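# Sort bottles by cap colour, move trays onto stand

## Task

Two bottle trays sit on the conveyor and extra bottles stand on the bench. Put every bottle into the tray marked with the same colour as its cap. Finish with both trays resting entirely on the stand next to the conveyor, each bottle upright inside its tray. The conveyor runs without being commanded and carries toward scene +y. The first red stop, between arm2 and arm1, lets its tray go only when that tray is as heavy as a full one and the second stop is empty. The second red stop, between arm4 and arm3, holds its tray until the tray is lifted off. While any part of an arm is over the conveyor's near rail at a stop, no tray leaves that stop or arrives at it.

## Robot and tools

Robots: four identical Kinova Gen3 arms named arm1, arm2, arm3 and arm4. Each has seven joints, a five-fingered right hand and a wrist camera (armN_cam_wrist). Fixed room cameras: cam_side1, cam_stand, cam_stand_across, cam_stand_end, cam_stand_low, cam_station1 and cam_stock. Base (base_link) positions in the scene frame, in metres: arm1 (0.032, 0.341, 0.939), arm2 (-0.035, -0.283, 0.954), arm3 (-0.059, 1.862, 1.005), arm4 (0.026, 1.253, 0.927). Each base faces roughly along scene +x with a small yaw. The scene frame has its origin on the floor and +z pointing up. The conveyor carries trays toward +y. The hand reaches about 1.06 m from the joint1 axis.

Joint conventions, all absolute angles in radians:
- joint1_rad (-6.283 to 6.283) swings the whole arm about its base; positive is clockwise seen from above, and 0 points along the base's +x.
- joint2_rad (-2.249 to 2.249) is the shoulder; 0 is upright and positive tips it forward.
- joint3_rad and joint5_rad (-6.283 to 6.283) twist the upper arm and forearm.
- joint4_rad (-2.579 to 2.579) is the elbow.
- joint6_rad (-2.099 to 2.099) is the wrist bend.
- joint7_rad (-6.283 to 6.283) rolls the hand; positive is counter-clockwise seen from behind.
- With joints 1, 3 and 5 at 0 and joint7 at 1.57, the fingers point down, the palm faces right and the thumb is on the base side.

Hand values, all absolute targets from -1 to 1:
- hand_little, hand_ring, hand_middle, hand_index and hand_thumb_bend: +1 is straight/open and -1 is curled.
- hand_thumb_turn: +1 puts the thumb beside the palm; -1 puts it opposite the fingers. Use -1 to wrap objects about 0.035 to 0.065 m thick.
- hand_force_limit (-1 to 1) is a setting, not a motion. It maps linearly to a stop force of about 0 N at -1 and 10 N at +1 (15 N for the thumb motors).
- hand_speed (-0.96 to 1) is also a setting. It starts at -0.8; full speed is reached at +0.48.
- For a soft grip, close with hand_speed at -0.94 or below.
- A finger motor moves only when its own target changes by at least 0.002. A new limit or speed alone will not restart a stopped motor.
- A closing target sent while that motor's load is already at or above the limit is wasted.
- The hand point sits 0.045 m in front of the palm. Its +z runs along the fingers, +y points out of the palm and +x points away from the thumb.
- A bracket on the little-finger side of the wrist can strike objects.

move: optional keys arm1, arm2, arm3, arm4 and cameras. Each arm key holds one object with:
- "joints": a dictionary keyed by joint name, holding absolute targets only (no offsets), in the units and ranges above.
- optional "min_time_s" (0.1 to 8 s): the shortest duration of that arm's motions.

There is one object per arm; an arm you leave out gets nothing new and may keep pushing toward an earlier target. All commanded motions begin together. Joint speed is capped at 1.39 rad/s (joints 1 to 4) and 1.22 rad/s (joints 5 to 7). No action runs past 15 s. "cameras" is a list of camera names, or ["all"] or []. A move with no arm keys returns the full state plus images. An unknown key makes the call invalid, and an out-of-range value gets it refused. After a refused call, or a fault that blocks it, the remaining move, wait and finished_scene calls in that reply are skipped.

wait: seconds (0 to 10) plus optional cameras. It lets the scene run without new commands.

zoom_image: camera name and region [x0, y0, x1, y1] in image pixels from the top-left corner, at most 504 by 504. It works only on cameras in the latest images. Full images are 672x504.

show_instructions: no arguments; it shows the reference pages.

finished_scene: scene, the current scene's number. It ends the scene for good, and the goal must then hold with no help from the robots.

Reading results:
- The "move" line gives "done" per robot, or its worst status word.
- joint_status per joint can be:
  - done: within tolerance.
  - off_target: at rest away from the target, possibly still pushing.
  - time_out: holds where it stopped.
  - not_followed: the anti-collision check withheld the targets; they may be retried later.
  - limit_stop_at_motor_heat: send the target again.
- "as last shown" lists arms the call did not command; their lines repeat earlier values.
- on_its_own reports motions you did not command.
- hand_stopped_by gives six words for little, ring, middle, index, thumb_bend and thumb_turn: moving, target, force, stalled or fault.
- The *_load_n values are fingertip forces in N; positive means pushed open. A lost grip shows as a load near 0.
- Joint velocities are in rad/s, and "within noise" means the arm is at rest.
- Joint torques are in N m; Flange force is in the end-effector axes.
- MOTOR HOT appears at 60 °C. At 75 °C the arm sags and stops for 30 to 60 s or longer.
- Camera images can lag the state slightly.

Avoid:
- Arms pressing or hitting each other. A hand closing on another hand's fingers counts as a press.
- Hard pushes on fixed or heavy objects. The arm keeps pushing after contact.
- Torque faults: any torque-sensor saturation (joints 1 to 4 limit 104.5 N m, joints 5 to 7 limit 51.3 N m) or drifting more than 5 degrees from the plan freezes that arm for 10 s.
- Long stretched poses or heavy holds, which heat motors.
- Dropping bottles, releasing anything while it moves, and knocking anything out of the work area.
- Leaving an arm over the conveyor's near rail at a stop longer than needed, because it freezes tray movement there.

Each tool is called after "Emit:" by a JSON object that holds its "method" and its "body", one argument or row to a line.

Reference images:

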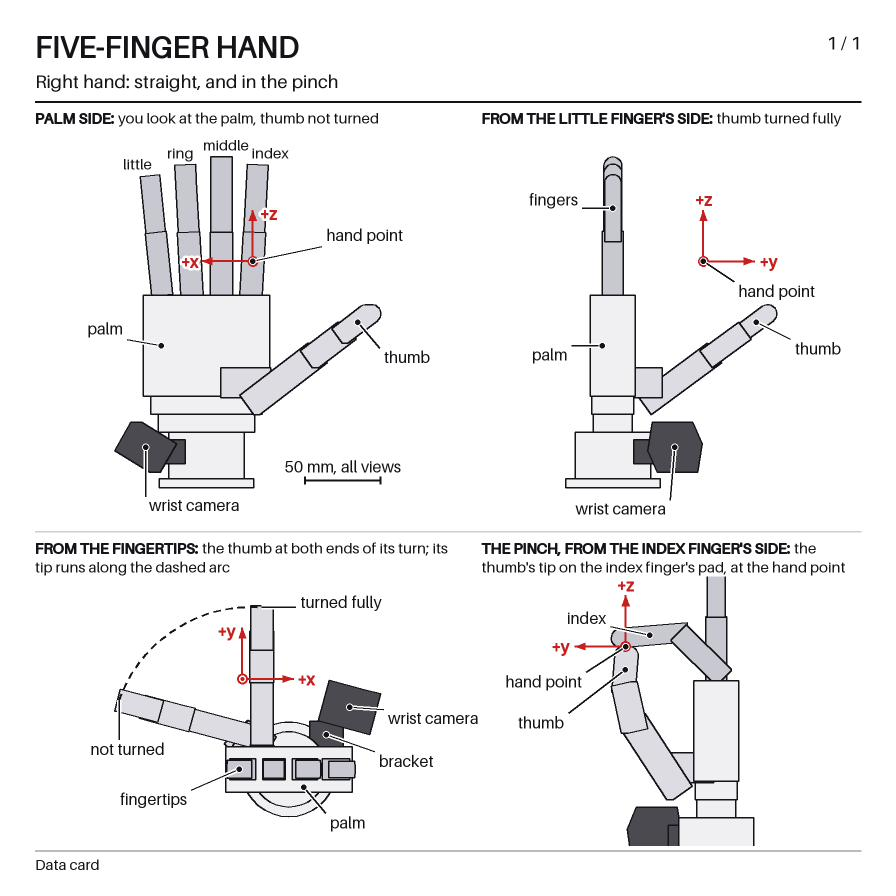

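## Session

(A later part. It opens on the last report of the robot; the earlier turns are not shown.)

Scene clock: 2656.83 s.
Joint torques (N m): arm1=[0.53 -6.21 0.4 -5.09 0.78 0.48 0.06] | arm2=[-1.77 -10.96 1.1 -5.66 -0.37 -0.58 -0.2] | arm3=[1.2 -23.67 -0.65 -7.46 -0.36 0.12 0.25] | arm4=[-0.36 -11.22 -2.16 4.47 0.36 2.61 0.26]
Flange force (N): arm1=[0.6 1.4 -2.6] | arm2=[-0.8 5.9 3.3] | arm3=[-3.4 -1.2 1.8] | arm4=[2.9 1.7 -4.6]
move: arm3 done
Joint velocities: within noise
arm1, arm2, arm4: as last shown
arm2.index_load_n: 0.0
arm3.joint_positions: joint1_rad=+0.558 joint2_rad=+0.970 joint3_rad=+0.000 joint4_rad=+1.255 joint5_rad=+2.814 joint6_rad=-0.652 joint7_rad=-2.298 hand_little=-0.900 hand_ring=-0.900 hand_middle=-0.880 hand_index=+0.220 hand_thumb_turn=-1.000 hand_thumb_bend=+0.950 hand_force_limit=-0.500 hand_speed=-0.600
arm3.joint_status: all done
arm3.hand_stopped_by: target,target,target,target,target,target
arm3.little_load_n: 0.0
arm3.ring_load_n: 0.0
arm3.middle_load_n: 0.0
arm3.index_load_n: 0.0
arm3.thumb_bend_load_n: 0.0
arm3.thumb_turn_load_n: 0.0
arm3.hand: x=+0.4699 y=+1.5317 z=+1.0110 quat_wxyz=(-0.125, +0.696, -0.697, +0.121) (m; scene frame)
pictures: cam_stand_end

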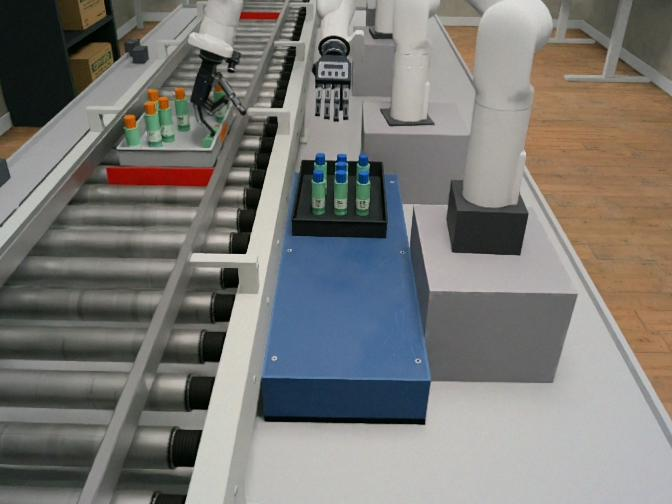

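Emit:
{"method": "move", "body": {
  "arm3": {"joints":{"joint2_rad":0.9708,"joint4_rad":1.2558,"joint5_rad":2.8131,"joint6_rad":-0.6509,"joint7_rad":-2.2975},"min_time_s":0.5}
}}

Emit:
{"method": "move", "body": {
  "arm3": {"joints":{"joint2_rad":0.9718,"joint4_rad":1.2560,"joint5_rad":2.8127,"joint6_rad":-0.6496,"joint7_rad":-2.2969},"min_time_s":0.5}
}}

Scene clock: 2660.10 s.
Joint torques (N m): arm1=[0.57 -6.24 0.35 -5.12 0.79 0.44 0.03] | arm2=[-1.7 -11.04 1.09 -5.65 -0.35 -0.63 -0.21] | arm3=[1.21 -23.66 -0.66 -7.47 -0.35 0.12 0.22] | arm4=[-0.33 -11.25 -2.08 4.38 0.36 2.63 0.28]
Flange force (N): arm1=[0.6 1.4 -2.7] | arm2=[-0.8 5.9 3.6] | arm3=[-3.4 -1.2 1.8] | arm4=[2.7 1.6 -4.3]
move: arm3 done
Joint velocities: within noise
arm1, arm2, arm4: as last shown
arm2.thumb_turn_load_n: 0.5
arm3.joint_positions: joint1_rad=+0.558 joint2_rad=+0.971 joint3_rad=+0.000 joint4_rad=+1.256 joint5_rad=+2.813 joint6_rad=-0.651 joint7_rad=-2.297 hand_little=-0.900 hand_ring=-0.900 hand_middle=-0.880 hand_index=+0.220 hand_thumb_turn=-1.000 hand_thumb_bend=+0.950 hand_force_limit=-0.500 hand_speed=-0.600
arm3.joint_status: all done
arm3.hand_stopped_by: target,target,target,target,target,target
arm3.little_load_n: 0.0
arm3.ring_load_n: 0.0
arm3.middle_load_n: 0.0
arm3.index_load_n: 0.0
arm3.thumb_bend_load_n: 0.0
arm3.thumb_turn_load_n: 0.0
arm3.hand: x=+0.4699 y=+1.5317 z=+1.0104 quat_wxyz=(-0.125, +0.696, -0.697, +0.121) (m; scene frame)
pictures: none

Scene clock: 2660.90 s.
Joint torques (N m): arm1=[0.55 -6.2 0.41 -5.16 0.78 0.51 0.02] | arm2=[-1.79 -11.03 1.11 -5.69 -0.39 -0.59 -0.22] | arm3=[1.21 -23.61 -0.68 -7.46 -0.34 0.08 0.24] | arm4=[-0.29 -11.31 -2.06 4.43 0.43 2.6 0.22]
Flange force (N): arm1=[0.8 1.4 -2.5] | arm2=[-0.8 6.1 3.4] | arm3=[-3.6 -1.1 1.7] | arm4=[2.7 1.9 -3.6]
move: arm3 done
Joint velocities: within noise
arm1, arm2, arm4: as last shown
arm2.thumb_turn_load_n: 0.0
arm3.joint_positions: joint1_rad=+0.558 joint2_rad=+0.972 joint3_rad=+0.000 joint4_rad=+1.256 joint5_rad=+2.813 joint6_rad=-0.650 joint7_rad=-2.297 hand_little=-0.900 hand_ring=-0.900 hand_middle=-0.880 hand_index=+0.220 hand_thumb_turn=-1.000 hand_thumb_bend=+0.950 hand_force_limit=-0.500 hand_speed=-0.600
arm3.joint_status: all done
arm3.hand_stopped_by: target,target,target,target,target,target
arm3.little_load_n: 0.5
arm3.ring_load_n: 0.0
arm3.middle_load_n: 0.0
arm3.index_load_n: 0.0
arm3.thumb_bend_load_n: 0.0
arm3.thumb_turn_load_n: 0.0
arm3.hand: x=+0.4699 y=+1.5316 z=+1.0097 quat_wxyz=(-0.125, +0.696, -0.697, +0.121) (m; scene frame)
pictures: none

Emit:
{"method": "move", "body": {
  "arm3": {"joints":{"joint2_rad":0.9728,"joint4_rad":1.2563,"joint5_rad":2.8123,"joint6_rad":-0.6483,"joint7_rad":-2.2963},"min_time_s":0.5}
}}

Emit:
{"method": "move", "body": {
  "arm3": {"joints":{"joint2_rad":0.9738,"joint4_rad":1.2565,"joint5_rad":2.8119,"joint6_rad":-0.6470,"joint7_rad":-2.2957},"min_time_s":0.5}
}}

Scene clock: 2664.97 s.
Joint torques (N m): arm1=[0.53 -6.19 0.35 -5.03 0.78 0.48 0.04] | arm2=[-1.79 -11.02 1.1 -5.64 -0.41 -0.6 -0.26] | arm3=[1.21 -23.67 -0.66 -7.47 -0.35 0.12 0.27] | arm4=[-0.25 -11.17 -2.03 4.4 0.4 2.64 0.23]
Flange force (N): arm1=[0.5 1.1 -2.7] | arm2=[-0.6 6.2 3.4] | arm3=[-3.5 -1.2 1.8] | arm4=[2.8 1.3 -3.8]
move: arm3 done
Joint velocities: within noise
arm1, arm2, arm4: as last shown
arm1.thumb_turn_load_n: 0.5
arm2.middle_load_n: 0.5
arm3.joint_positions: joint1_rad=+0.558 joint2_rad=+0.973 joint3_rad=+0.000 joint4_rad=+1.256 joint5_rad=+2.812 joint6_rad=-0.648 joint7_rad=-2.296 hand_little=-0.900 hand_ring=-0.900 hand_middle=-0.880 hand_index=+0.220 hand_thumb_turn=-1.000 hand_thumb_bend=+0.950 hand_force_limit=-0.500 hand_speed=-0.600
arm3.joint_status: all done
arm3.hand_stopped_by: target,target,target,target,target,target
arm3.little_load_n: 0.0
arm3.ring_load_n: 0.0
arm3.middle_load_n: 0.0
arm3.index_load_n: 0.0
arm3.thumb_bend_load_n: 0.0
arm3.thumb_turn_load_n: 0.0
arm3.hand: x=+0.4699 y=+1.5316 z=+1.0090 quat_wxyz=(-0.125, +0.696, -0.697, +0.121) (m; scene frame)
pictures: none

Scene clock: 2665.77 s.
Joint torques (N m): arm1=[0.49 -6.16 0.39 -5.02 0.75 0.49 0.06] | arm2=[-1.76 -10.99 1.06 -5.59 -0.45 -0.63 -0.21] | arm3=[1.44 -22.58 -0.37 -7.16 -0.16 0.26 0.29] | arm4=[-0.29 -11.21 -2.16 4.43 0.37 2.6 0.22]
Flange force (N): arm1=[0.6 1.2 -2.6] | arm2=[-0.5 5.8 3.1] | arm3=[-4.0 -1.7 -0.1] | arm4=[2.8 1.6 -4.3]
move: arm3 done
Joint velocities: within noise
arm1, arm2, arm4: as last shown
arm1.thumb_turn_load_n: 0.0
arm2.middle_load_n: 0.0
arm2.thumb_bend_load_n: 0.5
arm3.joint_positions: joint1_rad=+0.558 joint2_rad=+0.974 joint3_rad=+0.000 joint4_rad=+1.257 joint5_rad=+2.812 joint6_rad=-0.647 joint7_rad=-2.296 hand_little=-0.900 hand_ring=-0.900 hand_middle=-0.880 hand_index=+0.220 hand_thumb_turn=-1.000 hand_thumb_bend=+0.950 hand_force_limit=-0.500 hand_speed=-0.600
arm3.joint_status: all done
arm3.hand_stopped_by: target,target,target,target,target,target
arm3.little_load_n: 0.0
arm3.ring_load_n: 0.0
arm3.middle_load_n: 0.0
arm3.index_load_n: -1.0
arm3.thumb_bend_load_n: 0.0
arm3.thumb_turn_load_n: 0.0
arm3.hand: x=+0.4699 y=+1.5316 z=+1.0084 quat_wxyz=(-0.125, +0.696, -0.697, +0.121) (m; scene frame)
pictures: none

Emit:
{"method": "move", "body": {
  "arm3": {"joints":{"joint1_rad":0.5487,"joint2_rad":0.9897,"joint4_rad":1.2180,"joint5_rad":2.8247,"joint6_rad":-0.6662,"joint7_rad":-2.3191},"min_time_s":1.2},
  "cameras": ["cam_stand_end"]
}}

Emit:
{"method": "zoom_image", "body": {
  "camera": "cam_stand_end",
  "region": [180, 90, 250, 160]
}}

Scene clock: 2689.03 s.
Joint torques (N m): arm1=[0.5 -6.23 0.37 -5.12 0.76 0.47 0.01] | arm2=[-1.74 -11.01 1.09 -5.69 -0.42 -0.59 -0.21] | arm3=[1.05 -18.7 -0.42 -5.37 -0.01 0.02 0.31] | arm4=[-0.22 -11.3 -2.15 4.31 0.32 2.6 0.25]
Flange force (N): arm1=[0.6 1.1 -2.5] | arm2=[-0.8 5.9 3.3] | arm3=[-3.6 -3.3 -6.2] | arm4=[2.6 1.6 -4.2]
move: arm3 done
Joint velocities: within noise
arm1, arm2, arm4: as last shown
arm1.thumb_turn_load_n: -0.5
arm2.thumb_bend_load_n: 0.0
arm3.joint_positions: joint1_rad=+0.549 joint2_rad=+0.990 joint3_rad=+0.000 joint4_rad=+1.218 joint5_rad=+2.825 joint6_rad=-0.666 joint7_rad=-2.319 hand_little=-0.900 hand_ring=-0.900 hand_middle=-0.880 hand_index=+0.219 hand_thumb_turn=-1.000 hand_thumb_bend=+0.950 hand_force_limit=-0.500 hand_speed=-0.600
arm3.joint_status: all done
arm3.hand_stopped_by: target,target,target,target,target,target
arm3.little_load_n: 0.0
arm3.ring_load_n: 0.0
arm3.middle_load_n: 0.0
arm3.index_load_n: -5.0
arm3.thumb_bend_load_n: 0.0
arm3.thumb_turn_load_n: 0.0
arm3.hand: x=+0.4798 y=+1.5316 z=+1.0085 quat_wxyz=(-0.125, +0.696, -0.697, +0.121) (m; scene frame)
pictures: cam_stand_end

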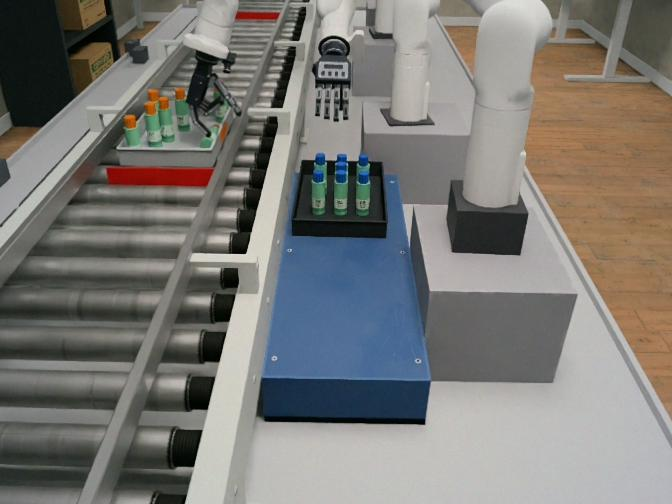

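Scaled by 7.200 from the camera's 672x504 image, which has a finer 960x720 frame.

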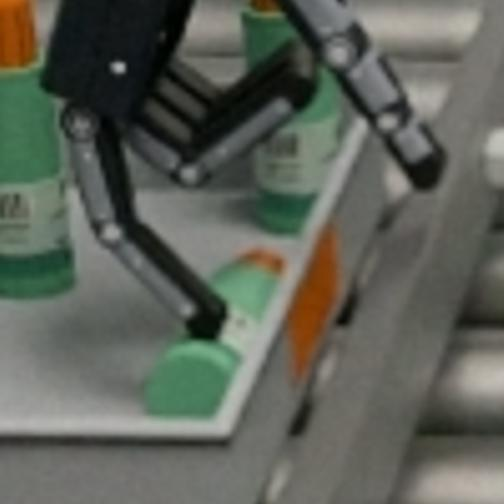

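Emit:
{"method": "move", "body": {
  "arm3": {"joints":{"joint1_rad":0.5395,"joint2_rad":1.0065,"joint4_rad":1.1781,"joint5_rad":2.8369,"joint6_rad":-0.6860,"joint7_rad":-2.3417},"min_time_s":1.2},
  "cameras": ["cam_stand_end"]
}}

Emit:
{"method": "zoom_image", "body": {
  "camera": "cam_stand_end",
  "region": [180, 90, 250, 160]
}}

Scene clock: 2693.43 s.
Joint torques (N m): arm1=[0.66 -6.15 0.33 -5.06 0.76 0.48 0.01] | arm2=[-1.75 -10.94 1.09 -5.68 -0.38 -0.59 -0.25] | arm3=[0.36 -18.29 -1.11 -4.45 -0.17 -0.69 0.25] | arm4=[-0.36 -11.2 -2.11 4.4 0.35 2.68 0.2]
Flange force (N): arm1=[0.7 1.3 -2.9] | arm2=[-0.9 6.1 3.3] | arm3=[-1.8 -4.2 -6.0] | arm4=[2.4 1.7 -4.2]
move: arm3 done
Joint velocities: within noise
arm1, arm2, arm4: as last shown
arm1.thumb_turn_load_n: 0.0
arm3.joint_positions: joint1_rad=+0.539 joint2_rad=+1.006 joint3_rad=+0.000 joint4_rad=+1.178 joint5_rad=+2.837 joint6_rad=-0.686 joint7_rad=-2.342 hand_little=-0.900 hand_ring=-0.900 hand_middle=-0.880 hand_index=+0.219 hand_thumb_turn=-1.000 hand_thumb_bend=+0.950 hand_force_limit=-0.500 hand_speed=-0.600
arm3.joint_status: all done
arm3.hand_stopped_by: target,target,target,target,target,target
arm3.little_load_n: 0.0
arm3.ring_load_n: 0.0
arm3.middle_load_n: 0.0
arm3.index_load_n: -4.5
arm3.thumb_bend_load_n: -0.5
arm3.thumb_turn_load_n: 0.0
arm3.hand: x=+0.4898 y=+1.5316 z=+1.0084 quat_wxyz=(-0.125, +0.696, -0.697, +0.121) (m; scene frame)
pictures: cam_stand_end

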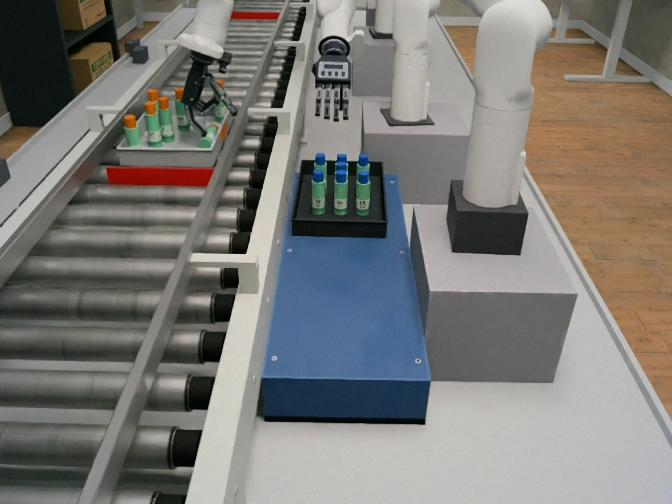

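Scaled by 7.200 from the camera's 672x504 image, which has a finer 960x720 frame.

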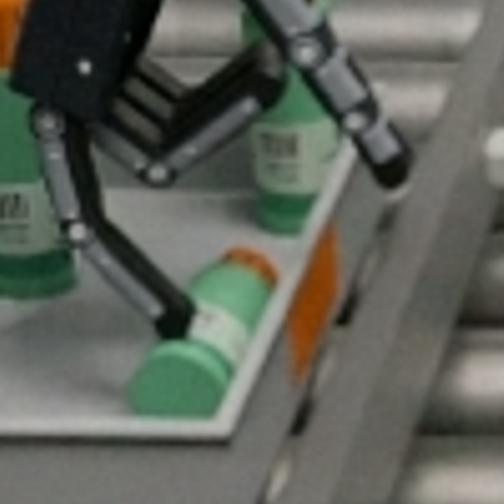

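Emit:
{"method": "move", "body": {
  "arm3": {"joints":{"joint1_rad":0.5305,"joint2_rad":1.0239,"joint4_rad":1.1368,"joint5_rad":2.8487,"joint6_rad":-0.7067,"joint7_rad":-2.3637},"min_time_s":1.2},
  "cameras": ["cam_stand_end"]
}}

Emit:
{"method": "zoom_image", "body": {
  "camera": "cam_stand_end",
  "region": [180, 90, 250, 160]
}}

Scene clock: 2703.80 s.
Joint torques (N m): arm1=[0.5 -6.19 0.37 -5.08 0.73 0.48 0.02] | arm2=[-1.78 -11 1.09 -5.57 -0.37 -0.62 -0.23] | arm3=[0.83 -23.12 -0.89 -6.86 -0.37 -0.18 0.22] | arm4=[-0.42 -11.23 -2.18 4.42 0.36 2.63 0.26]
Flange force (N): arm1=[0.6 1.1 -2.5] | arm2=[-0.5 6.0 3.4] | arm3=[-2.6 -1.8 0.2] | arm4=[2.6 1.7 -4.7]
move: arm3 done
Joint velocities: within noise
arm1.joint_positions: joint1_rad=-1.469 joint2_rad=+0.091 joint3_rad=+0.000 joint4_rad=+2.366 joint5_rad=+0.834 joint6_rad=+0.886 joint7_rad=-2.187 hand_little=-0.900 hand_ring=-0.900 hand_middle=+0.320 hand_index=+0.228 hand_thumb_turn=-1.000 hand_thumb_bend=+0.430 hand_force_limit=+0.200 hand_speed=-0.900
arm1.joint_status: not commanded
arm1.hand_stopped_by: target,target,target,target,target,target
arm1.little_load_n: 0.0
arm1.ring_load_n: 0.0
arm1.middle_load_n: 0.0
arm1.index_load_n: 0.0
arm1.thumb_bend_load_n: 0.0
arm1.thumb_turn_load_n: 0.0
arm1.hand: x=+0.1914 y=+0.6093 z=+1.1002 quat_wxyz=(-0.211, +0.675, -0.675, +0.210) (m; scene frame)
arm2.joint_positions: joint1_rad=+1.152 joint2_rad=+0.279 joint3_rad=+0.000 joint4_rad=+2.205 joint5_rad=+2.148 joint6_rad=-0.704 joint7_rad=-1.104 hand_little=-0.900 hand_ring=-0.900 hand_middle=+0.320 hand_index=+0.200 hand_thumb_turn=-1.000 hand_thumb_bend=+0.430 hand_force_limit=+0.200 hand_speed=-0.900
arm2.joint_status: not commanded
arm2.hand_stopped_by: target,target,target,target,target,target
arm2.little_load_n: 0.0
arm2.ring_load_n: 0.0
arm2.middle_load_n: 0.0
arm2.index_load_n: 0.0
arm2.thumb_bend_load_n: 0.0
arm2.thumb_turn_load_n: 0.0
arm2.hand: x=+0.1786 y=-0.5492 z=+1.1000 quat_wxyz=(-0.206, +0.677, -0.673, +0.217) (m; scene frame)
arm3.joint_positions: joint1_rad=+0.530 joint2_rad=+1.024 joint3_rad=+0.000 joint4_rad=+1.137 joint5_rad=+2.849 joint6_rad=-0.707 joint7_rad=-2.364 hand_little=-0.900 hand_ring=-0.900 hand_middle=-0.880 hand_index=+0.220 hand_thumb_turn=-1.000 hand_thumb_bend=+0.950 hand_force_limit=-0.500 hand_speed=-0.600
arm3.joint_status: all done
arm3.hand_stopped_by: target,target,target,target,target,target
arm3.little_load_n: 0.0
arm3.ring_load_n: 0.0
arm3.middle_load_n: 0.0
arm3.index_load_n: -1.0
arm3.thumb_bend_load_n: 0.0
arm3.thumb_turn_load_n: 0.0
arm3.hand: x=+0.4999 y=+1.5316 z=+1.0084 quat_wxyz=(-0.125, +0.696, -0.697, +0.121) (m; scene frame)
arm4.joint_positions: joint1_rad=+0.659 joint2_rad=+0.895 joint3_rad=+0.000 joint4_rad=+2.530 joint5_rad=-1.206 joint6_rad=+1.014 joint7_rad=-2.849 hand_little=+0.200 hand_ring=+0.200 hand_middle=+0.200 hand_index=+0.200 hand_thumb_turn=-1.000 hand_thumb_bend=+0.050 hand_force_limit=+0.300 hand_speed=-0.920
arm4.joint_status: not commanded
arm4.hand_stopped_by: target,target,target,target,target,target
arm4.little_load_n: 0.0
arm4.ring_load_n: 0.0
arm4.middle_load_n: 0.0
arm4.index_load_n: 0.0
arm4.thumb_bend_load_n: 0.0
arm4.thumb_turn_load_n: 0.0
arm4.hand: x=+0.1931 y=+1.3813 z=+0.9846 quat_wxyz=(+0.540, -0.842, -0.003, -0.004) (m; scene frame)
pictures: cam_stand_end

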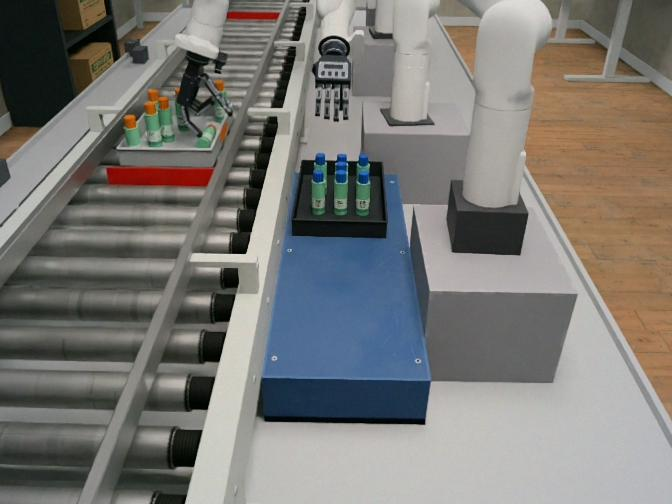

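Scaled by 7.200 from the camera's 672x504 image, which has a finer 960x720 frame.

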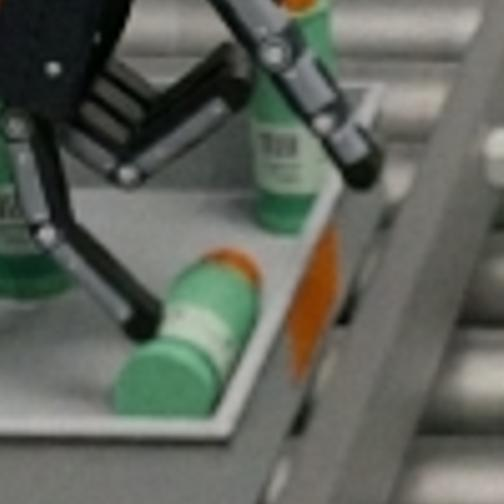

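Emit:
{"method": "move", "body": {
  "arm3": {"joints":{"joint1_rad":0.5305,"joint2_rad":1.0165,"joint4_rad":1.1349,"joint5_rad":2.8518,"joint6_rad":-0.7163,"joint7_rad":-2.3681},"min_time_s":0.6}
}}

Emit:
{"method": "move", "body": {
  "arm3": {"joints":{"joint1_rad":0.5469,"joint2_rad":0.9857,"joint4_rad":1.2083,"joint5_rad":2.8302,"joint6_rad":-0.6799,"joint7_rad":-2.3280},"min_time_s":0.9}
}}

Emit:
{"method": "move", "body": {
  "arm3": {"joints":{"joint1_rad":0.5469,"joint2_rad":0.9928,"joint4_rad":1.2101,"joint5_rad":2.8272,"joint6_rad":-0.6706,"joint7_rad":-2.3237},"min_time_s":0.9},
  "cameras": ["cam_stand_end"]
}}

Emit:
{"method": "zoom_image", "body": {
  "camera": "cam_stand_end",
  "region": [180, 90, 250, 160]
}}

Scene clock: 2713.90 s.
Joint torques (N m): arm1=[0.52 -6.24 0.43 -5.05 0.8 0.53 0.03] | arm2=[-1.74 -11.07 1.14 -5.68 -0.4 -0.59 -0.24] | arm3=[1.16 -24.47 -0.64 -7.84 -0.34 0.15 0.26] | arm4=[-0.38 -11.19 -2.09 4.41 0.36 2.65 0.28]
Flange force (N): arm1=[0.4 1.3 -2.5] | arm2=[-0.7 6.1 3.6] | arm3=[-3.5 -0.7 1.7] | arm4=[2.8 1.5 -4.5]
move: arm3 done
Joint velocities: within noise
arm1, arm2, arm4: as last shown
arm3.joint_positions: joint1_rad=+0.530 joint2_rad=+1.017 joint3_rad=+0.000 joint4_rad=+1.135 joint5_rad=+2.852 joint6_rad=-0.716 joint7_rad=-2.368 hand_little=-0.900 hand_ring=-0.900 hand_middle=-0.880 hand_index=+0.220 hand_thumb_turn=-1.000 hand_thumb_bend=+0.950 hand_force_limit=-0.500 hand_speed=-0.600
arm3.joint_status: all done
arm3.hand_stopped_by: target,target,target,target,target,target
arm3.little_load_n: 0.0
arm3.ring_load_n: 0.0
arm3.middle_load_n: 0.0
arm3.index_load_n: 0.0
arm3.thumb_bend_load_n: 0.0
arm3.thumb_turn_load_n: 0.0
arm3.hand: x=+0.4997 y=+1.5318 z=+1.0135 quat_wxyz=(-0.125, +0.696, -0.697, +0.121) (m; scene frame)
arm4.ring_load_n: -0.5
pictures: none

Scene clock: 2715.13 s.
Joint torques (N m): arm1=[0.51 -6.23 0.38 -5.04 0.76 0.51 0.05] | arm2=[-1.72 -10.93 1.15 -5.66 -0.41 -0.6 -0.24] | arm3=[1.19 -23.94 -0.63 -7.58 -0.34 0.16 0.24] | arm4=[-0.3 -11.3 -2.14 4.42 0.35 2.62 0.21]
Flange force (N): arm1=[0.4 1.3 -2.4] | arm2=[-0.9 5.9 3.3] | arm3=[-3.3 -1.2 1.7] | arm4=[2.6 1.9 -4.2]
move: arm3 done
Joint velocities: within noise
arm1, arm2, arm4: as last shown
arm2.thumb_bend_load_n: -0.5
arm3.joint_positions: joint1_rad=+0.547 joint2_rad=+0.986 joint3_rad=+0.000 joint4_rad=+1.208 joint5_rad=+2.830 joint6_rad=-0.680 joint7_rad=-2.328 hand_little=-0.900 hand_ring=-0.900 hand_middle=-0.880 hand_index=+0.220 hand_thumb_turn=-1.000 hand_thumb_bend=+0.950 hand_force_limit=-0.500 hand_speed=-0.600
arm3.joint_status: all done
arm3.hand_stopped_by: target,target,target,target,target,target
arm3.little_load_n: 0.0
arm3.ring_load_n: 0.0
arm3.middle_load_n: 0.0
arm3.index_load_n: 0.0
arm3.thumb_bend_load_n: 0.0
arm3.thumb_turn_load_n: 0.0
arm3.hand: x=+0.4817 y=+1.5318 z=+1.0134 quat_wxyz=(-0.125, +0.696, -0.697, +0.120) (m; scene frame)
arm4.ring_load_n: 0.0
arm4.middle_load_n: -0.5
pictures: none

Scene clock: 2716.33 s.
Joint torques (N m): arm1=[0.51 -6.24 0.35 -5.12 0.81 0.5 0.01] | arm2=[-1.74 -10.89 1.09 -5.63 -0.41 -0.59 -0.28] | arm3=[2.22 -18.83 0.67 -5.69 0.49 0.38 0.44] | arm4=[-0.32 -11.18 -2.13 4.38 0.36 2.58 0.26]
Flange force (N): arm1=[0.6 1.2 -2.5] | arm2=[-0.9 6.0 3.2] | arm3=[-5.5 -3.8 -6.3] | arm4=[2.8 1.4 -4.5]
move: arm3 done
Joint velocities: within noise
arm1, arm2, arm4: as last shown
arm2.little_load_n: 0.5
arm2.thumb_bend_load_n: 0.0
arm3.joint_positions: joint1_rad=+0.547 joint2_rad=+0.993 joint3_rad=+0.000 joint4_rad=+1.210 joint5_rad=+2.827 joint6_rad=-0.671 joint7_rad=-2.324 hand_little=-0.900 hand_ring=-0.900 hand_middle=-0.880 hand_index=+0.219 hand_thumb_turn=-1.000 hand_thumb_bend=+0.950 hand_force_limit=-0.500 hand_speed=-0.600
arm3.joint_status: all done
arm3.hand_stopped_by: target,target,target,target,target,target
arm3.little_load_n: 0.0
arm3.ring_load_n: 0.0
arm3.middle_load_n: 0.0
arm3.index_load_n: -4.5
arm3.thumb_bend_load_n: 0.0
arm3.thumb_turn_load_n: 0.5
arm3.hand: x=+0.4818 y=+1.5316 z=+1.0086 quat_wxyz=(-0.125, +0.696, -0.697, +0.121) (m; scene frame)
arm4.middle_load_n: 0.0
pictures: cam_stand_end

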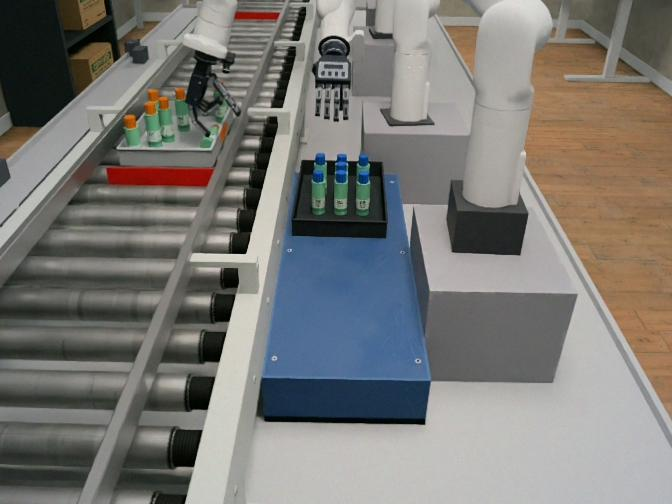

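Scaled by 7.200 from the camera's 672x504 image, which has a finer 960x720 frame.

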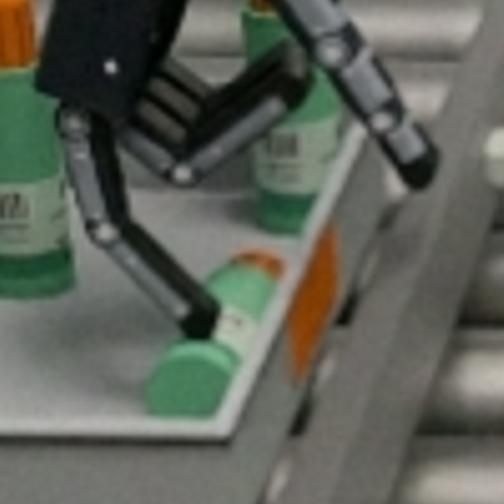

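Emit:
{"method": "move", "body": {
  "arm3": {"joints":{"joint1_rad":0.5469,"joint2_rad":0.9857,"joint4_rad":1.2083,"joint5_rad":2.8302,"joint6_rad":-0.6799,"joint7_rad":-2.3280},"min_time_s":0.8}
}}

Emit:
{"method": "move", "body": {
  "arm3": {"joints":{"joint1_rad":0.5581,"joint2_rad":0.9671,"joint4_rad":1.2548,"joint5_rad":2.8147,"joint6_rad":-0.6559,"joint7_rad":-2.2998},"min_time_s":0.8},
  "cameras": ["cam_stand_end"]
}}

Emit:
{"method": "zoom_image", "body": {
  "camera": "cam_stand_end",
  "region": [180, 90, 250, 160]
}}

Emit:
{"method": "move", "body": {
  "arm3": {"joints":{"joint2_rad":0.9735,"joint4_rad":1.2565,"joint5_rad":2.8119,"joint6_rad":-0.6473,"joint7_rad":-2.2958},"min_time_s":0.9}
}}

Emit:
{"method": "move", "body": {
  "arm3": {"joints":{"joint1_rad":0.5487,"joint2_rad":0.9884,"joint4_rad":1.2177,"joint5_rad":2.8252,"joint6_rad":-0.6679,"joint7_rad":-2.3199},"min_time_s":1.2}
}}

Emit:
{"method": "move", "body": {
  "arm3": {"joints":{"joint1_rad":0.5395,"joint2_rad":1.0041,"joint4_rad":1.1775,"joint5_rad":2.8379,"joint6_rad":-0.6891,"joint7_rad":-2.3431},"min_time_s":1.2},
  "cameras": ["cam_stand_end"]
}}

Emit:
{"method": "zoom_image", "body": {
  "camera": "cam_stand_end",
  "region": [180, 90, 250, 160]
}}

Scene clock: 2744.77 s.
Joint torques (N m): arm1=[0.5 -6.17 0.44 -5.08 0.76 0.47 0.03] | arm2=[-1.78 -10.99 0.99 -5.74 -0.44 -0.63 -0.31] | arm3=[1.17 -24 -0.66 -7.66 -0.34 0.09 0.22] | arm4=[-0.41 -11.14 -2.11 4.41 0.4 2.61 0.26]
Flange force (N): arm1=[0.7 1.2 -2.7] | arm2=[-1.0 6.5 3.4] | arm3=[-3.5 -0.8 1.8] | arm4=[2.8 1.4 -4.5]
move: arm3 done
Joint velocities: within noise
arm1, arm2, arm4: as last shown
arm2.little_load_n: 0.0
arm2.ring_load_n: 0.5
arm3.joint_positions: joint1_rad=+0.547 joint2_rad=+0.986 joint3_rad=+0.000 joint4_rad=+1.208 joint5_rad=+2.830 joint6_rad=-0.680 joint7_rad=-2.328 hand_little=-0.900 hand_ring=-0.900 hand_middle=-0.880 hand_index=+0.220 hand_thumb_turn=-1.000 hand_thumb_bend=+0.950 hand_force_limit=-0.500 hand_speed=-0.600
arm3.joint_status: all done
arm3.hand_stopped_by: target,target,target,target,target,target
arm3.little_load_n: 0.0
arm3.ring_load_n: 0.0
arm3.middle_load_n: 0.0
arm3.index_load_n: -0.5
arm3.thumb_bend_load_n: 0.0
arm3.thumb_turn_load_n: 0.0
arm3.hand: x=+0.4816 y=+1.5319 z=+1.0134 quat_wxyz=(-0.125, +0.696, -0.697, +0.120) (m; scene frame)
pictures: none

Scene clock: 2745.87 s.
Joint torques (N m): arm1=[0.5 -6.22 0.41 -5.1 0.72 0.49 0] | arm2=[-1.8 -10.94 1.06 -5.62 -0.38 -0.58 -0.21] | arm3=[1.22 -23.63 -0.69 -7.41 -0.33 0.07 0.29] | arm4=[-0.31 -11.2 -2.15 4.34 0.37 2.6 0.23]
Flange force (N): arm1=[0.6 1.1 -2.4] | arm2=[-0.7 5.9 3.1] | arm3=[-3.4 -1.4 1.9] | arm4=[2.6 1.4 -4.3]
move: arm3 done
Joint velocities: within noise
arm1, arm2, arm4: as last shown
arm2.ring_load_n: 0.0
arm2.thumb_bend_load_n: -0.5
arm3.joint_positions: joint1_rad=+0.558 joint2_rad=+0.967 joint3_rad=+0.000 joint4_rad=+1.255 joint5_rad=+2.815 joint6_rad=-0.656 joint7_rad=-2.300 hand_little=-0.900 hand_ring=-0.900 hand_middle=-0.880 hand_index=+0.220 hand_thumb_turn=-1.000 hand_thumb_bend=+0.950 hand_force_limit=-0.500 hand_speed=-0.600
arm3.joint_status: all done
arm3.hand_stopped_by: target,target,target,target,target,target
arm3.little_load_n: 0.0
arm3.ring_load_n: 0.0
arm3.middle_load_n: 0.0
arm3.index_load_n: 0.0
arm3.thumb_bend_load_n: 0.0
arm3.thumb_turn_load_n: 0.0
arm3.hand: x=+0.4698 y=+1.5319 z=+1.0128 quat_wxyz=(-0.125, +0.696, -0.697, +0.121) (m; scene frame)
arm4.middle_load_n: -0.5
pictures: cam_stand_end

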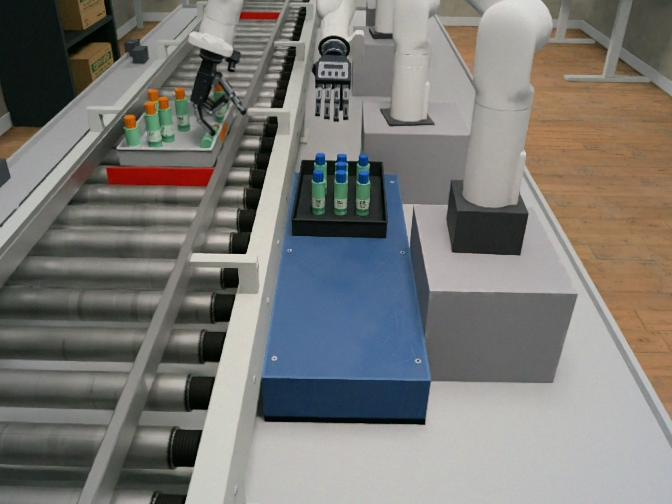

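Scaled by 7.200 from the camera's 672x504 image, which has a finer 960x720 frame.

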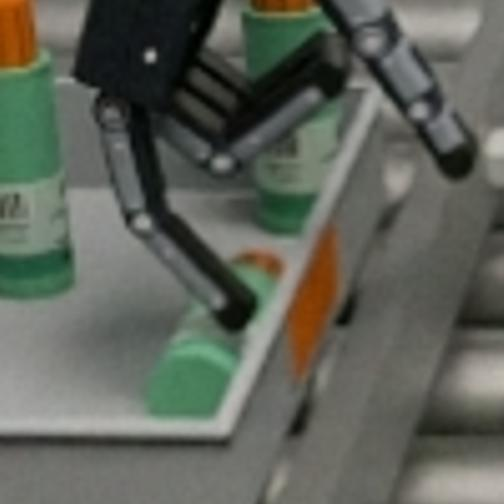

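Scene clock: 2747.07 s.
Joint torques (N m): arm1=[0.46 -6.26 0.36 -5.1 0.76 0.54 0.05] | arm2=[-1.74 -10.96 1.06 -5.7 -0.42 -0.65 -0.27] | arm3=[1.2 -23.69 -0.66 -7.47 -0.36 0.12 0.24] | arm4=[-0.27 -11.22 -2.15 4.32 0.36 2.57 0.2]
Flange force (N): arm1=[0.6 1.3 -2.1] | arm2=[-1.0 6.2 3.5] | arm3=[-3.5 -1.2 1.8] | arm4=[2.5 1.5 -4.1]
move: arm3 done
Joint velocities: within noise
arm1, arm2, arm4: as last shown
arm2.ring_load_n: 0.5
arm2.thumb_bend_load_n: 0.0
arm3.joint_positions: joint1_rad=+0.558 joint2_rad=+0.974 joint3_rad=+0.000 joint4_rad=+1.257 joint5_rad=+2.812 joint6_rad=-0.647 joint7_rad=-2.296 hand_little=-0.900 hand_ring=-0.900 hand_middle=-0.880 hand_index=+0.220 hand_thumb_turn=-1.000 hand_thumb_bend=+0.950 hand_force_limit=-0.500 hand_speed=-0.600
arm3.joint_status: all done
arm3.hand_stopped_by: target,target,target,target,target,target
arm3.little_load_n: 0.0
arm3.ring_load_n: 0.0
arm3.middle_load_n: 0.0
arm3.index_load_n: 0.0
arm3.thumb_bend_load_n: 0.0
arm3.thumb_turn_load_n: 0.0
arm3.hand: x=+0.4699 y=+1.5316 z=+1.0086 quat_wxyz=(-0.125, +0.696, -0.697, +0.121) (m; scene frame)
arm4.middle_load_n: 0.0
arm4.thumb_bend_load_n: 0.5
pictures: none

Scene clock: 2748.57 s.
Joint torques (N m): arm1=[0.5 -6.12 0.35 -5.04 0.72 0.45 0.06] | arm2=[-1.79 -10.93 1.03 -5.78 -0.42 -0.64 -0.25] | arm3=[0.96 -23.17 -0.87 -7.18 -0.37 0.05 0.21] | arm4=[-0.4 -11.21 -2.12 4.4 0.34 2.63 0.23]
Flange force (N): arm1=[0.7 1.1 -2.6] | arm2=[-1.2 6.2 3.3] | arm3=[-3.1 -1.4 0.6] | arm4=[2.5 1.7 -4.6]
move: arm3 done
Joint velocities: within noise
arm1, arm2, arm4: as last shown
arm2.ring_load_n: 0.0
arm3.joint_positions: joint1_rad=+0.549 joint2_rad=+0.988 joint3_rad=+0.000 joint4_rad=+1.218 joint5_rad=+2.825 joint6_rad=-0.668 joint7_rad=-2.320 hand_little=-0.900 hand_ring=-0.900 hand_middle=-0.880 hand_index=+0.220 hand_thumb_turn=-1.000 hand_thumb_bend=+0.950 hand_force_limit=-0.500 hand_speed=-0.600
arm3.joint_status: all done
arm3.hand_stopped_by: target,target,target,target,target,target
arm3.little_load_n: 0.0
arm3.ring_load_n: 0.0
arm3.middle_load_n: 0.0
arm3.index_load_n: -0.5
arm3.thumb_bend_load_n: 0.0
arm3.thumb_turn_load_n: 0.0
arm3.hand: x=+0.4798 y=+1.5316 z=+1.0094 quat_wxyz=(-0.125, +0.696, -0.697, +0.121) (m; scene frame)
arm4.thumb_bend_load_n: 0.0
pictures: none

Scene clock: 2750.07 s.
Joint torques (N m): arm1=[0.47 -6.15 0.38 -5.14 0.78 0.5 0.01] | arm2=[-1.66 -10.96 1.06 -5.7 -0.39 -0.65 -0.21] | arm3=[0.97 -23.6 -0.88 -7.35 -0.37 -0.01 0.24] | arm4=[-0.36 -11.27 -2.09 4.41 0.32 2.66 0.22]
Flange force (N): arm1=[0.9 1.0 -2.6] | arm2=[-1.0 5.8 3.5] | arm3=[-3.2 -1.1 0.9] | arm4=[2.5 1.9 -4.3]
move: arm3 done
Joint velocities: within noise
arm1.joint_positions: joint1_rad=-1.469 joint2_rad=+0.091 joint3_rad=+0.000 joint4_rad=+2.366 joint5_rad=+0.834 joint6_rad=+0.886 joint7_rad=-2.187 hand_little=-0.900 hand_ring=-0.900 hand_middle=+0.320 hand_index=+0.228 hand_thumb_turn=-1.000 hand_thumb_bend=+0.430 hand_force_limit=+0.200 hand_speed=-0.900
arm1.joint_status: not commanded
arm1.hand_stopped_by: target,target,target,target,target,target
arm1.little_load_n: 0.0
arm1.ring_load_n: 0.0
arm1.middle_load_n: 0.0
arm1.index_load_n: 0.0
arm1.thumb_bend_load_n: 0.0
arm1.thumb_turn_load_n: 0.0
arm1.hand: x=+0.1914 y=+0.6093 z=+1.1002 quat_wxyz=(-0.211, +0.675, -0.675, +0.210) (m; scene frame)
arm2.joint_positions: joint1_rad=+1.152 joint2_rad=+0.279 joint3_rad=+0.000 joint4_rad=+2.205 joint5_rad=+2.148 joint6_rad=-0.704 joint7_rad=-1.104 hand_little=-0.900 hand_ring=-0.900 hand_middle=+0.320 hand_index=+0.200 hand_thumb_turn=-1.000 hand_thumb_bend=+0.430 hand_force_limit=+0.200 hand_speed=-0.900
arm2.joint_status: not commanded
arm2.hand_stopped_by: target,target,target,target,target,target
arm2.little_load_n: 0.0
arm2.ring_load_n: 0.0
arm2.middle_load_n: 0.0
arm2.index_load_n: 0.0
arm2.thumb_bend_load_n: 0.0
arm2.thumb_turn_load_n: 0.0
arm2.hand: x=+0.1786 y=-0.5492 z=+1.1000 quat_wxyz=(-0.206, +0.677, -0.673, +0.217) (m; scene frame)
arm3.joint_positions: joint1_rad=+0.539 joint2_rad=+1.004 joint3_rad=+0.000 joint4_rad=+1.178 joint5_rad=+2.838 joint6_rad=-0.689 joint7_rad=-2.343 hand_little=-0.900 hand_ring=-0.900 hand_middle=-0.880 hand_index=+0.220 hand_thumb_turn=-1.000 hand_thumb_bend=+0.950 hand_force_limit=-0.500 hand_speed=-0.600
arm3.joint_status: all done
arm3.hand_stopped_by: target,target,target,target,target,target
arm3.little_load_n: 0.0
arm3.ring_load_n: -0.5
arm3.middle_load_n: 0.0
arm3.index_load_n: -0.5
arm3.thumb_bend_load_n: 0.0
arm3.thumb_turn_load_n: 0.0
arm3.hand: x=+0.4898 y=+1.5317 z=+1.0100 quat_wxyz=(-0.125, +0.696, -0.697, +0.121) (m; scene frame)
arm4.joint_positions: joint1_rad=+0.659 joint2_rad=+0.895 joint3_rad=+0.000 joint4_rad=+2.530 joint5_rad=-1.206 joint6_rad=+1.014 joint7_rad=-2.849 hand_little=+0.200 hand_ring=+0.200 hand_middle=+0.200 hand_index=+0.200 hand_thumb_turn=-1.000 hand_thumb_bend=+0.050 hand_force_limit=+0.300 hand_speed=-0.920
arm4.joint_status: not commanded
arm4.hand_stopped_by: target,target,target,target,target,target
arm4.little_load_n: -0.5
arm4.ring_load_n: 0.0
arm4.middle_load_n: 0.0
arm4.index_load_n: 0.0
arm4.thumb_bend_load_n: 0.0
arm4.thumb_turn_load_n: 0.0
arm4.hand: x=+0.1931 y=+1.3813 z=+0.9846 quat_wxyz=(+0.540, -0.842, -0.003, -0.004) (m; scene frame)
pictures: cam_stand_end

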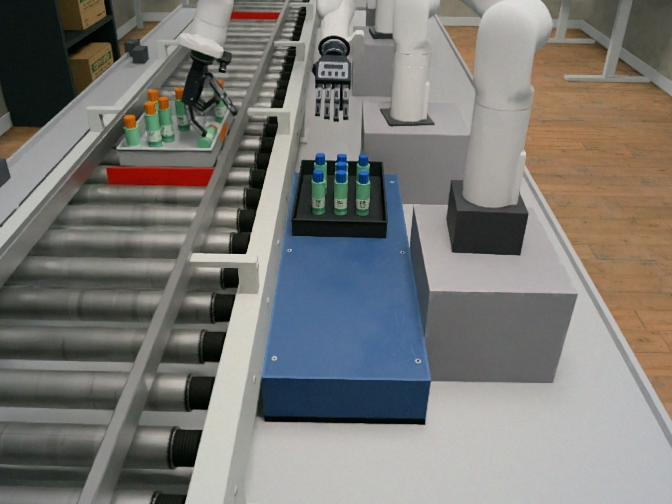

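Scaled by 7.200 from the camera's 672x504 image, which has a finer 960x720 frame.

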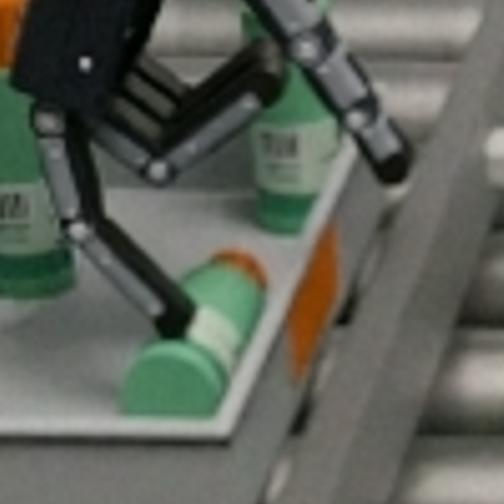

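Emit:
{"method": "move", "body": {
  "arm3": {"joints":{"joint1_rad":0.5395,"joint2_rad":1.0005,"joint4_rad":1.1766,"joint5_rad":2.8394,"joint6_rad":-0.6938,"joint7_rad":-2.3453},"min_time_s":1.0},
  "cameras": ["cam_stand_end"]
}}

Emit:
{"method": "zoom_image", "body": {
  "camera": "cam_stand_end",
  "region": [180, 90, 250, 160]
}}

Emit:
{"method": "wait", "body": {
  "seconds": 2,
  "cameras": ["cam_stand_end"]
}}

Emit:
{"method": "zoom_image", "body": {
  "camera": "cam_stand_end",
  "region": [180, 90, 250, 160]
}}

Scene clock: 2755.33 s.
Joint torques (N m): arm1=[0.44 -6.27 0.34 -5.08 0.76 0.47 0.02] | arm2=[-1.77 -10.99 1.02 -5.64 -0.39 -0.57 -0.24] | arm3=[1.18 -24.21 -0.67 -7.7 -0.35 0.14 0.25] | arm4=[-0.29 -11.28 -2.17 4.37 0.36 2.65 0.24]
Flange force (N): arm1=[0.4 1.0 -2.3] | arm2=[-0.6 6.1 3.2] | arm3=[-3.4 -1.0 1.8] | arm4=[2.5 1.8 -4.2]
move: arm3 done
Joint velocities: within noise
arm1, arm2, arm4: as last shown
arm3.joint_positions: joint1_rad=+0.539 joint2_rad=+1.000 joint3_rad=+0.000 joint4_rad=+1.177 joint5_rad=+2.839 joint6_rad=-0.694 joint7_rad=-2.345 hand_little=-0.900 hand_ring=-0.900 hand_middle=-0.880 hand_index=+0.220 hand_thumb_turn=-1.000 hand_thumb_bend=+0.950 hand_force_limit=-0.500 hand_speed=-0.600
arm3.joint_status: all done
arm3.hand_stopped_by: target,target,target,target,target,target
arm3.little_load_n: 0.0
arm3.ring_load_n: 0.0
arm3.middle_load_n: 0.0
arm3.index_load_n: 0.0
arm3.thumb_bend_load_n: 0.0
arm3.thumb_turn_load_n: 0.0
arm3.hand: x=+0.4898 y=+1.5318 z=+1.0125 quat_wxyz=(-0.125, +0.696, -0.697, +0.121) (m; scene frame)
arm4.little_load_n: 0.0
arm4.middle_load_n: -0.5
pictures: cam_stand_end

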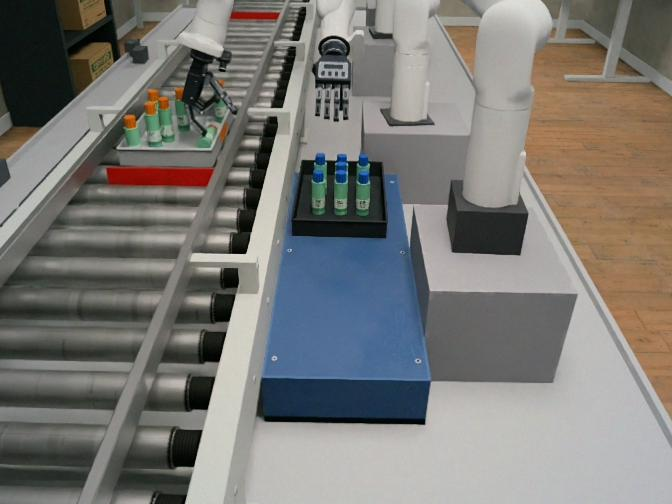

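Scaled by 7.200 from the camera's 672x504 image, which has a finer 960x720 frame.

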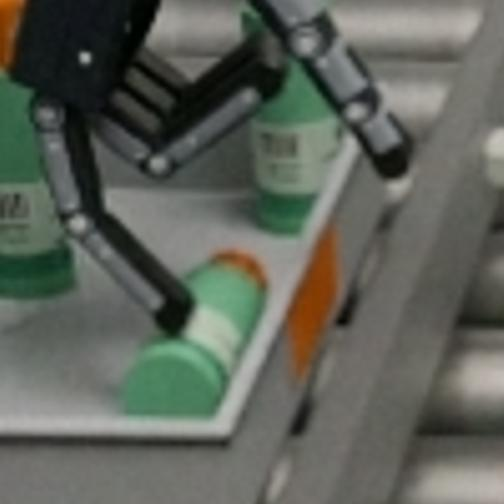

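Scene clock: 2757.33 s.
Joint torques (N m): arm1=[0.42 -6.15 0.38 -5.12 0.78 0.45 0.06] | arm2=[-1.71 -10.99 1.06 -5.67 -0.39 -0.62 -0.2] | arm3=[1.22 -24.22 -0.61 -7.69 -0.32 0.16 0.23] | arm4=[-0.4 -11.23 -2.05 4.36 0.42 2.62 0.21]
Flange force (N): arm1=[0.8 1.1 -2.6] | arm2=[-0.8 5.8 3.4] | arm3=[-3.4 -1.0 1.8] | arm4=[2.4 1.7 -3.8]
Joint velocities: within noise
arm1.joint_positions: joint1_rad=-1.469 joint2_rad=+0.091 joint3_rad=+0.000 joint4_rad=+2.366 joint5_rad=+0.834 joint6_rad=+0.886 joint7_rad=-2.187 hand_little=-0.900 hand_ring=-0.900 hand_middle=+0.320 hand_index=+0.228 hand_thumb_turn=-1.000 hand_thumb_bend=+0.430 hand_force_limit=+0.200 hand_speed=-0.900
arm1.joint_status: not commanded
arm1.hand_stopped_by: target,target,target,target,target,target
arm1.little_load_n: 0.0
arm1.ring_load_n: 0.5
arm1.middle_load_n: 0.0
arm1.index_load_n: 0.0
arm1.thumb_bend_load_n: 0.0
arm1.thumb_turn_load_n: 0.0
arm1.hand: x=+0.1914 y=+0.6093 z=+1.1002 quat_wxyz=(-0.211, +0.675, -0.675, +0.210) (m; scene frame)
arm2.joint_positions: joint1_rad=+1.152 joint2_rad=+0.279 joint3_rad=+0.000 joint4_rad=+2.205 joint5_rad=+2.148 joint6_rad=-0.704 joint7_rad=-1.104 hand_little=-0.900 hand_ring=-0.900 hand_middle=+0.320 hand_index=+0.200 hand_thumb_turn=-1.000 hand_thumb_bend=+0.430 hand_force_limit=+0.200 hand_speed=-0.900
arm2.joint_status: not commanded
arm2.hand_stopped_by: target,target,target,target,target,target
arm2.little_load_n: 0.0
arm2.ring_load_n: 0.0
arm2.middle_load_n: 0.0
arm2.index_load_n: 0.0
arm2.thumb_bend_load_n: 0.0
arm2.thumb_turn_load_n: 0.0
arm2.hand: x=+0.1786 y=-0.5492 z=+1.1000 quat_wxyz=(-0.206, +0.677, -0.673, +0.217) (m; scene frame)
arm3.joint_positions: joint1_rad=+0.539 joint2_rad=+1.000 joint3_rad=+0.000 joint4_rad=+1.177 joint5_rad=+2.839 joint6_rad=-0.694 joint7_rad=-2.345 hand_little=-0.900 hand_ring=-0.900 hand_middle=-0.880 hand_index=+0.220 hand_thumb_turn=-1.000 hand_thumb_bend=+0.950 hand_force_limit=-0.500 hand_speed=-0.600
arm3.joint_status: all done
arm3.hand_stopped_by: target,target,target,target,target,target
arm3.little_load_n: 0.0
arm3.ring_load_n: 0.0
arm3.middle_load_n: 0.0
arm3.index_load_n: 0.0
arm3.thumb_bend_load_n: 0.0
arm3.thumb_turn_load_n: 0.0
arm3.hand: x=+0.4897 y=+1.5318 z=+1.0125 quat_wxyz=(-0.125, +0.696, -0.697, +0.121) (m; scene frame)
arm4.joint_positions: joint1_rad=+0.659 joint2_rad=+0.895 joint3_rad=+0.000 joint4_rad=+2.530 joint5_rad=-1.206 joint6_rad=+1.014 joint7_rad=-2.849 hand_little=+0.200 hand_ring=+0.200 hand_middle=+0.200 hand_index=+0.200 hand_thumb_turn=-1.000 hand_thumb_bend=+0.050 hand_force_limit=+0.300 hand_speed=-0.920
arm4.joint_status: not commanded
arm4.hand_stopped_by: target,target,target,target,target,target
arm4.little_load_n: 0.0
arm4.ring_load_n: 0.0
arm4.middle_load_n: 0.0
arm4.index_load_n: 0.0
arm4.thumb_bend_load_n: 0.0
arm4.thumb_turn_load_n: 0.0
arm4.hand: x=+0.1931 y=+1.3813 z=+0.9846 quat_wxyz=(+0.540, -0.842, -0.003, -0.004) (m; scene frame)
wait: 2.00 s; at rest by 0.27 s
pictures: cam_stand_end

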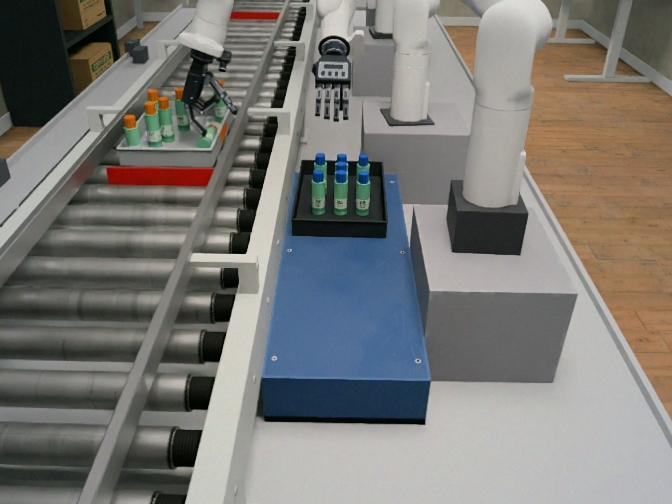

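Scaled by 7.200 from the camera's 672x504 image, which has a finer 960x720 frame.

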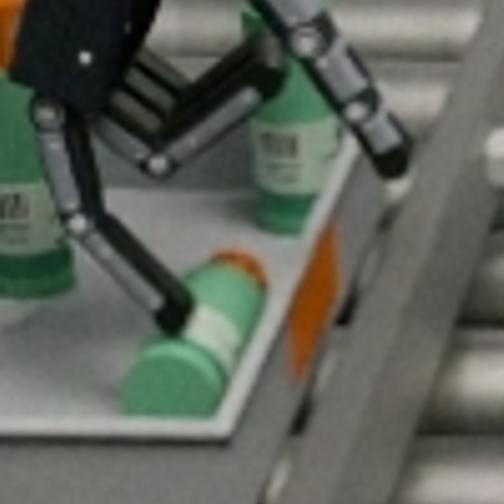

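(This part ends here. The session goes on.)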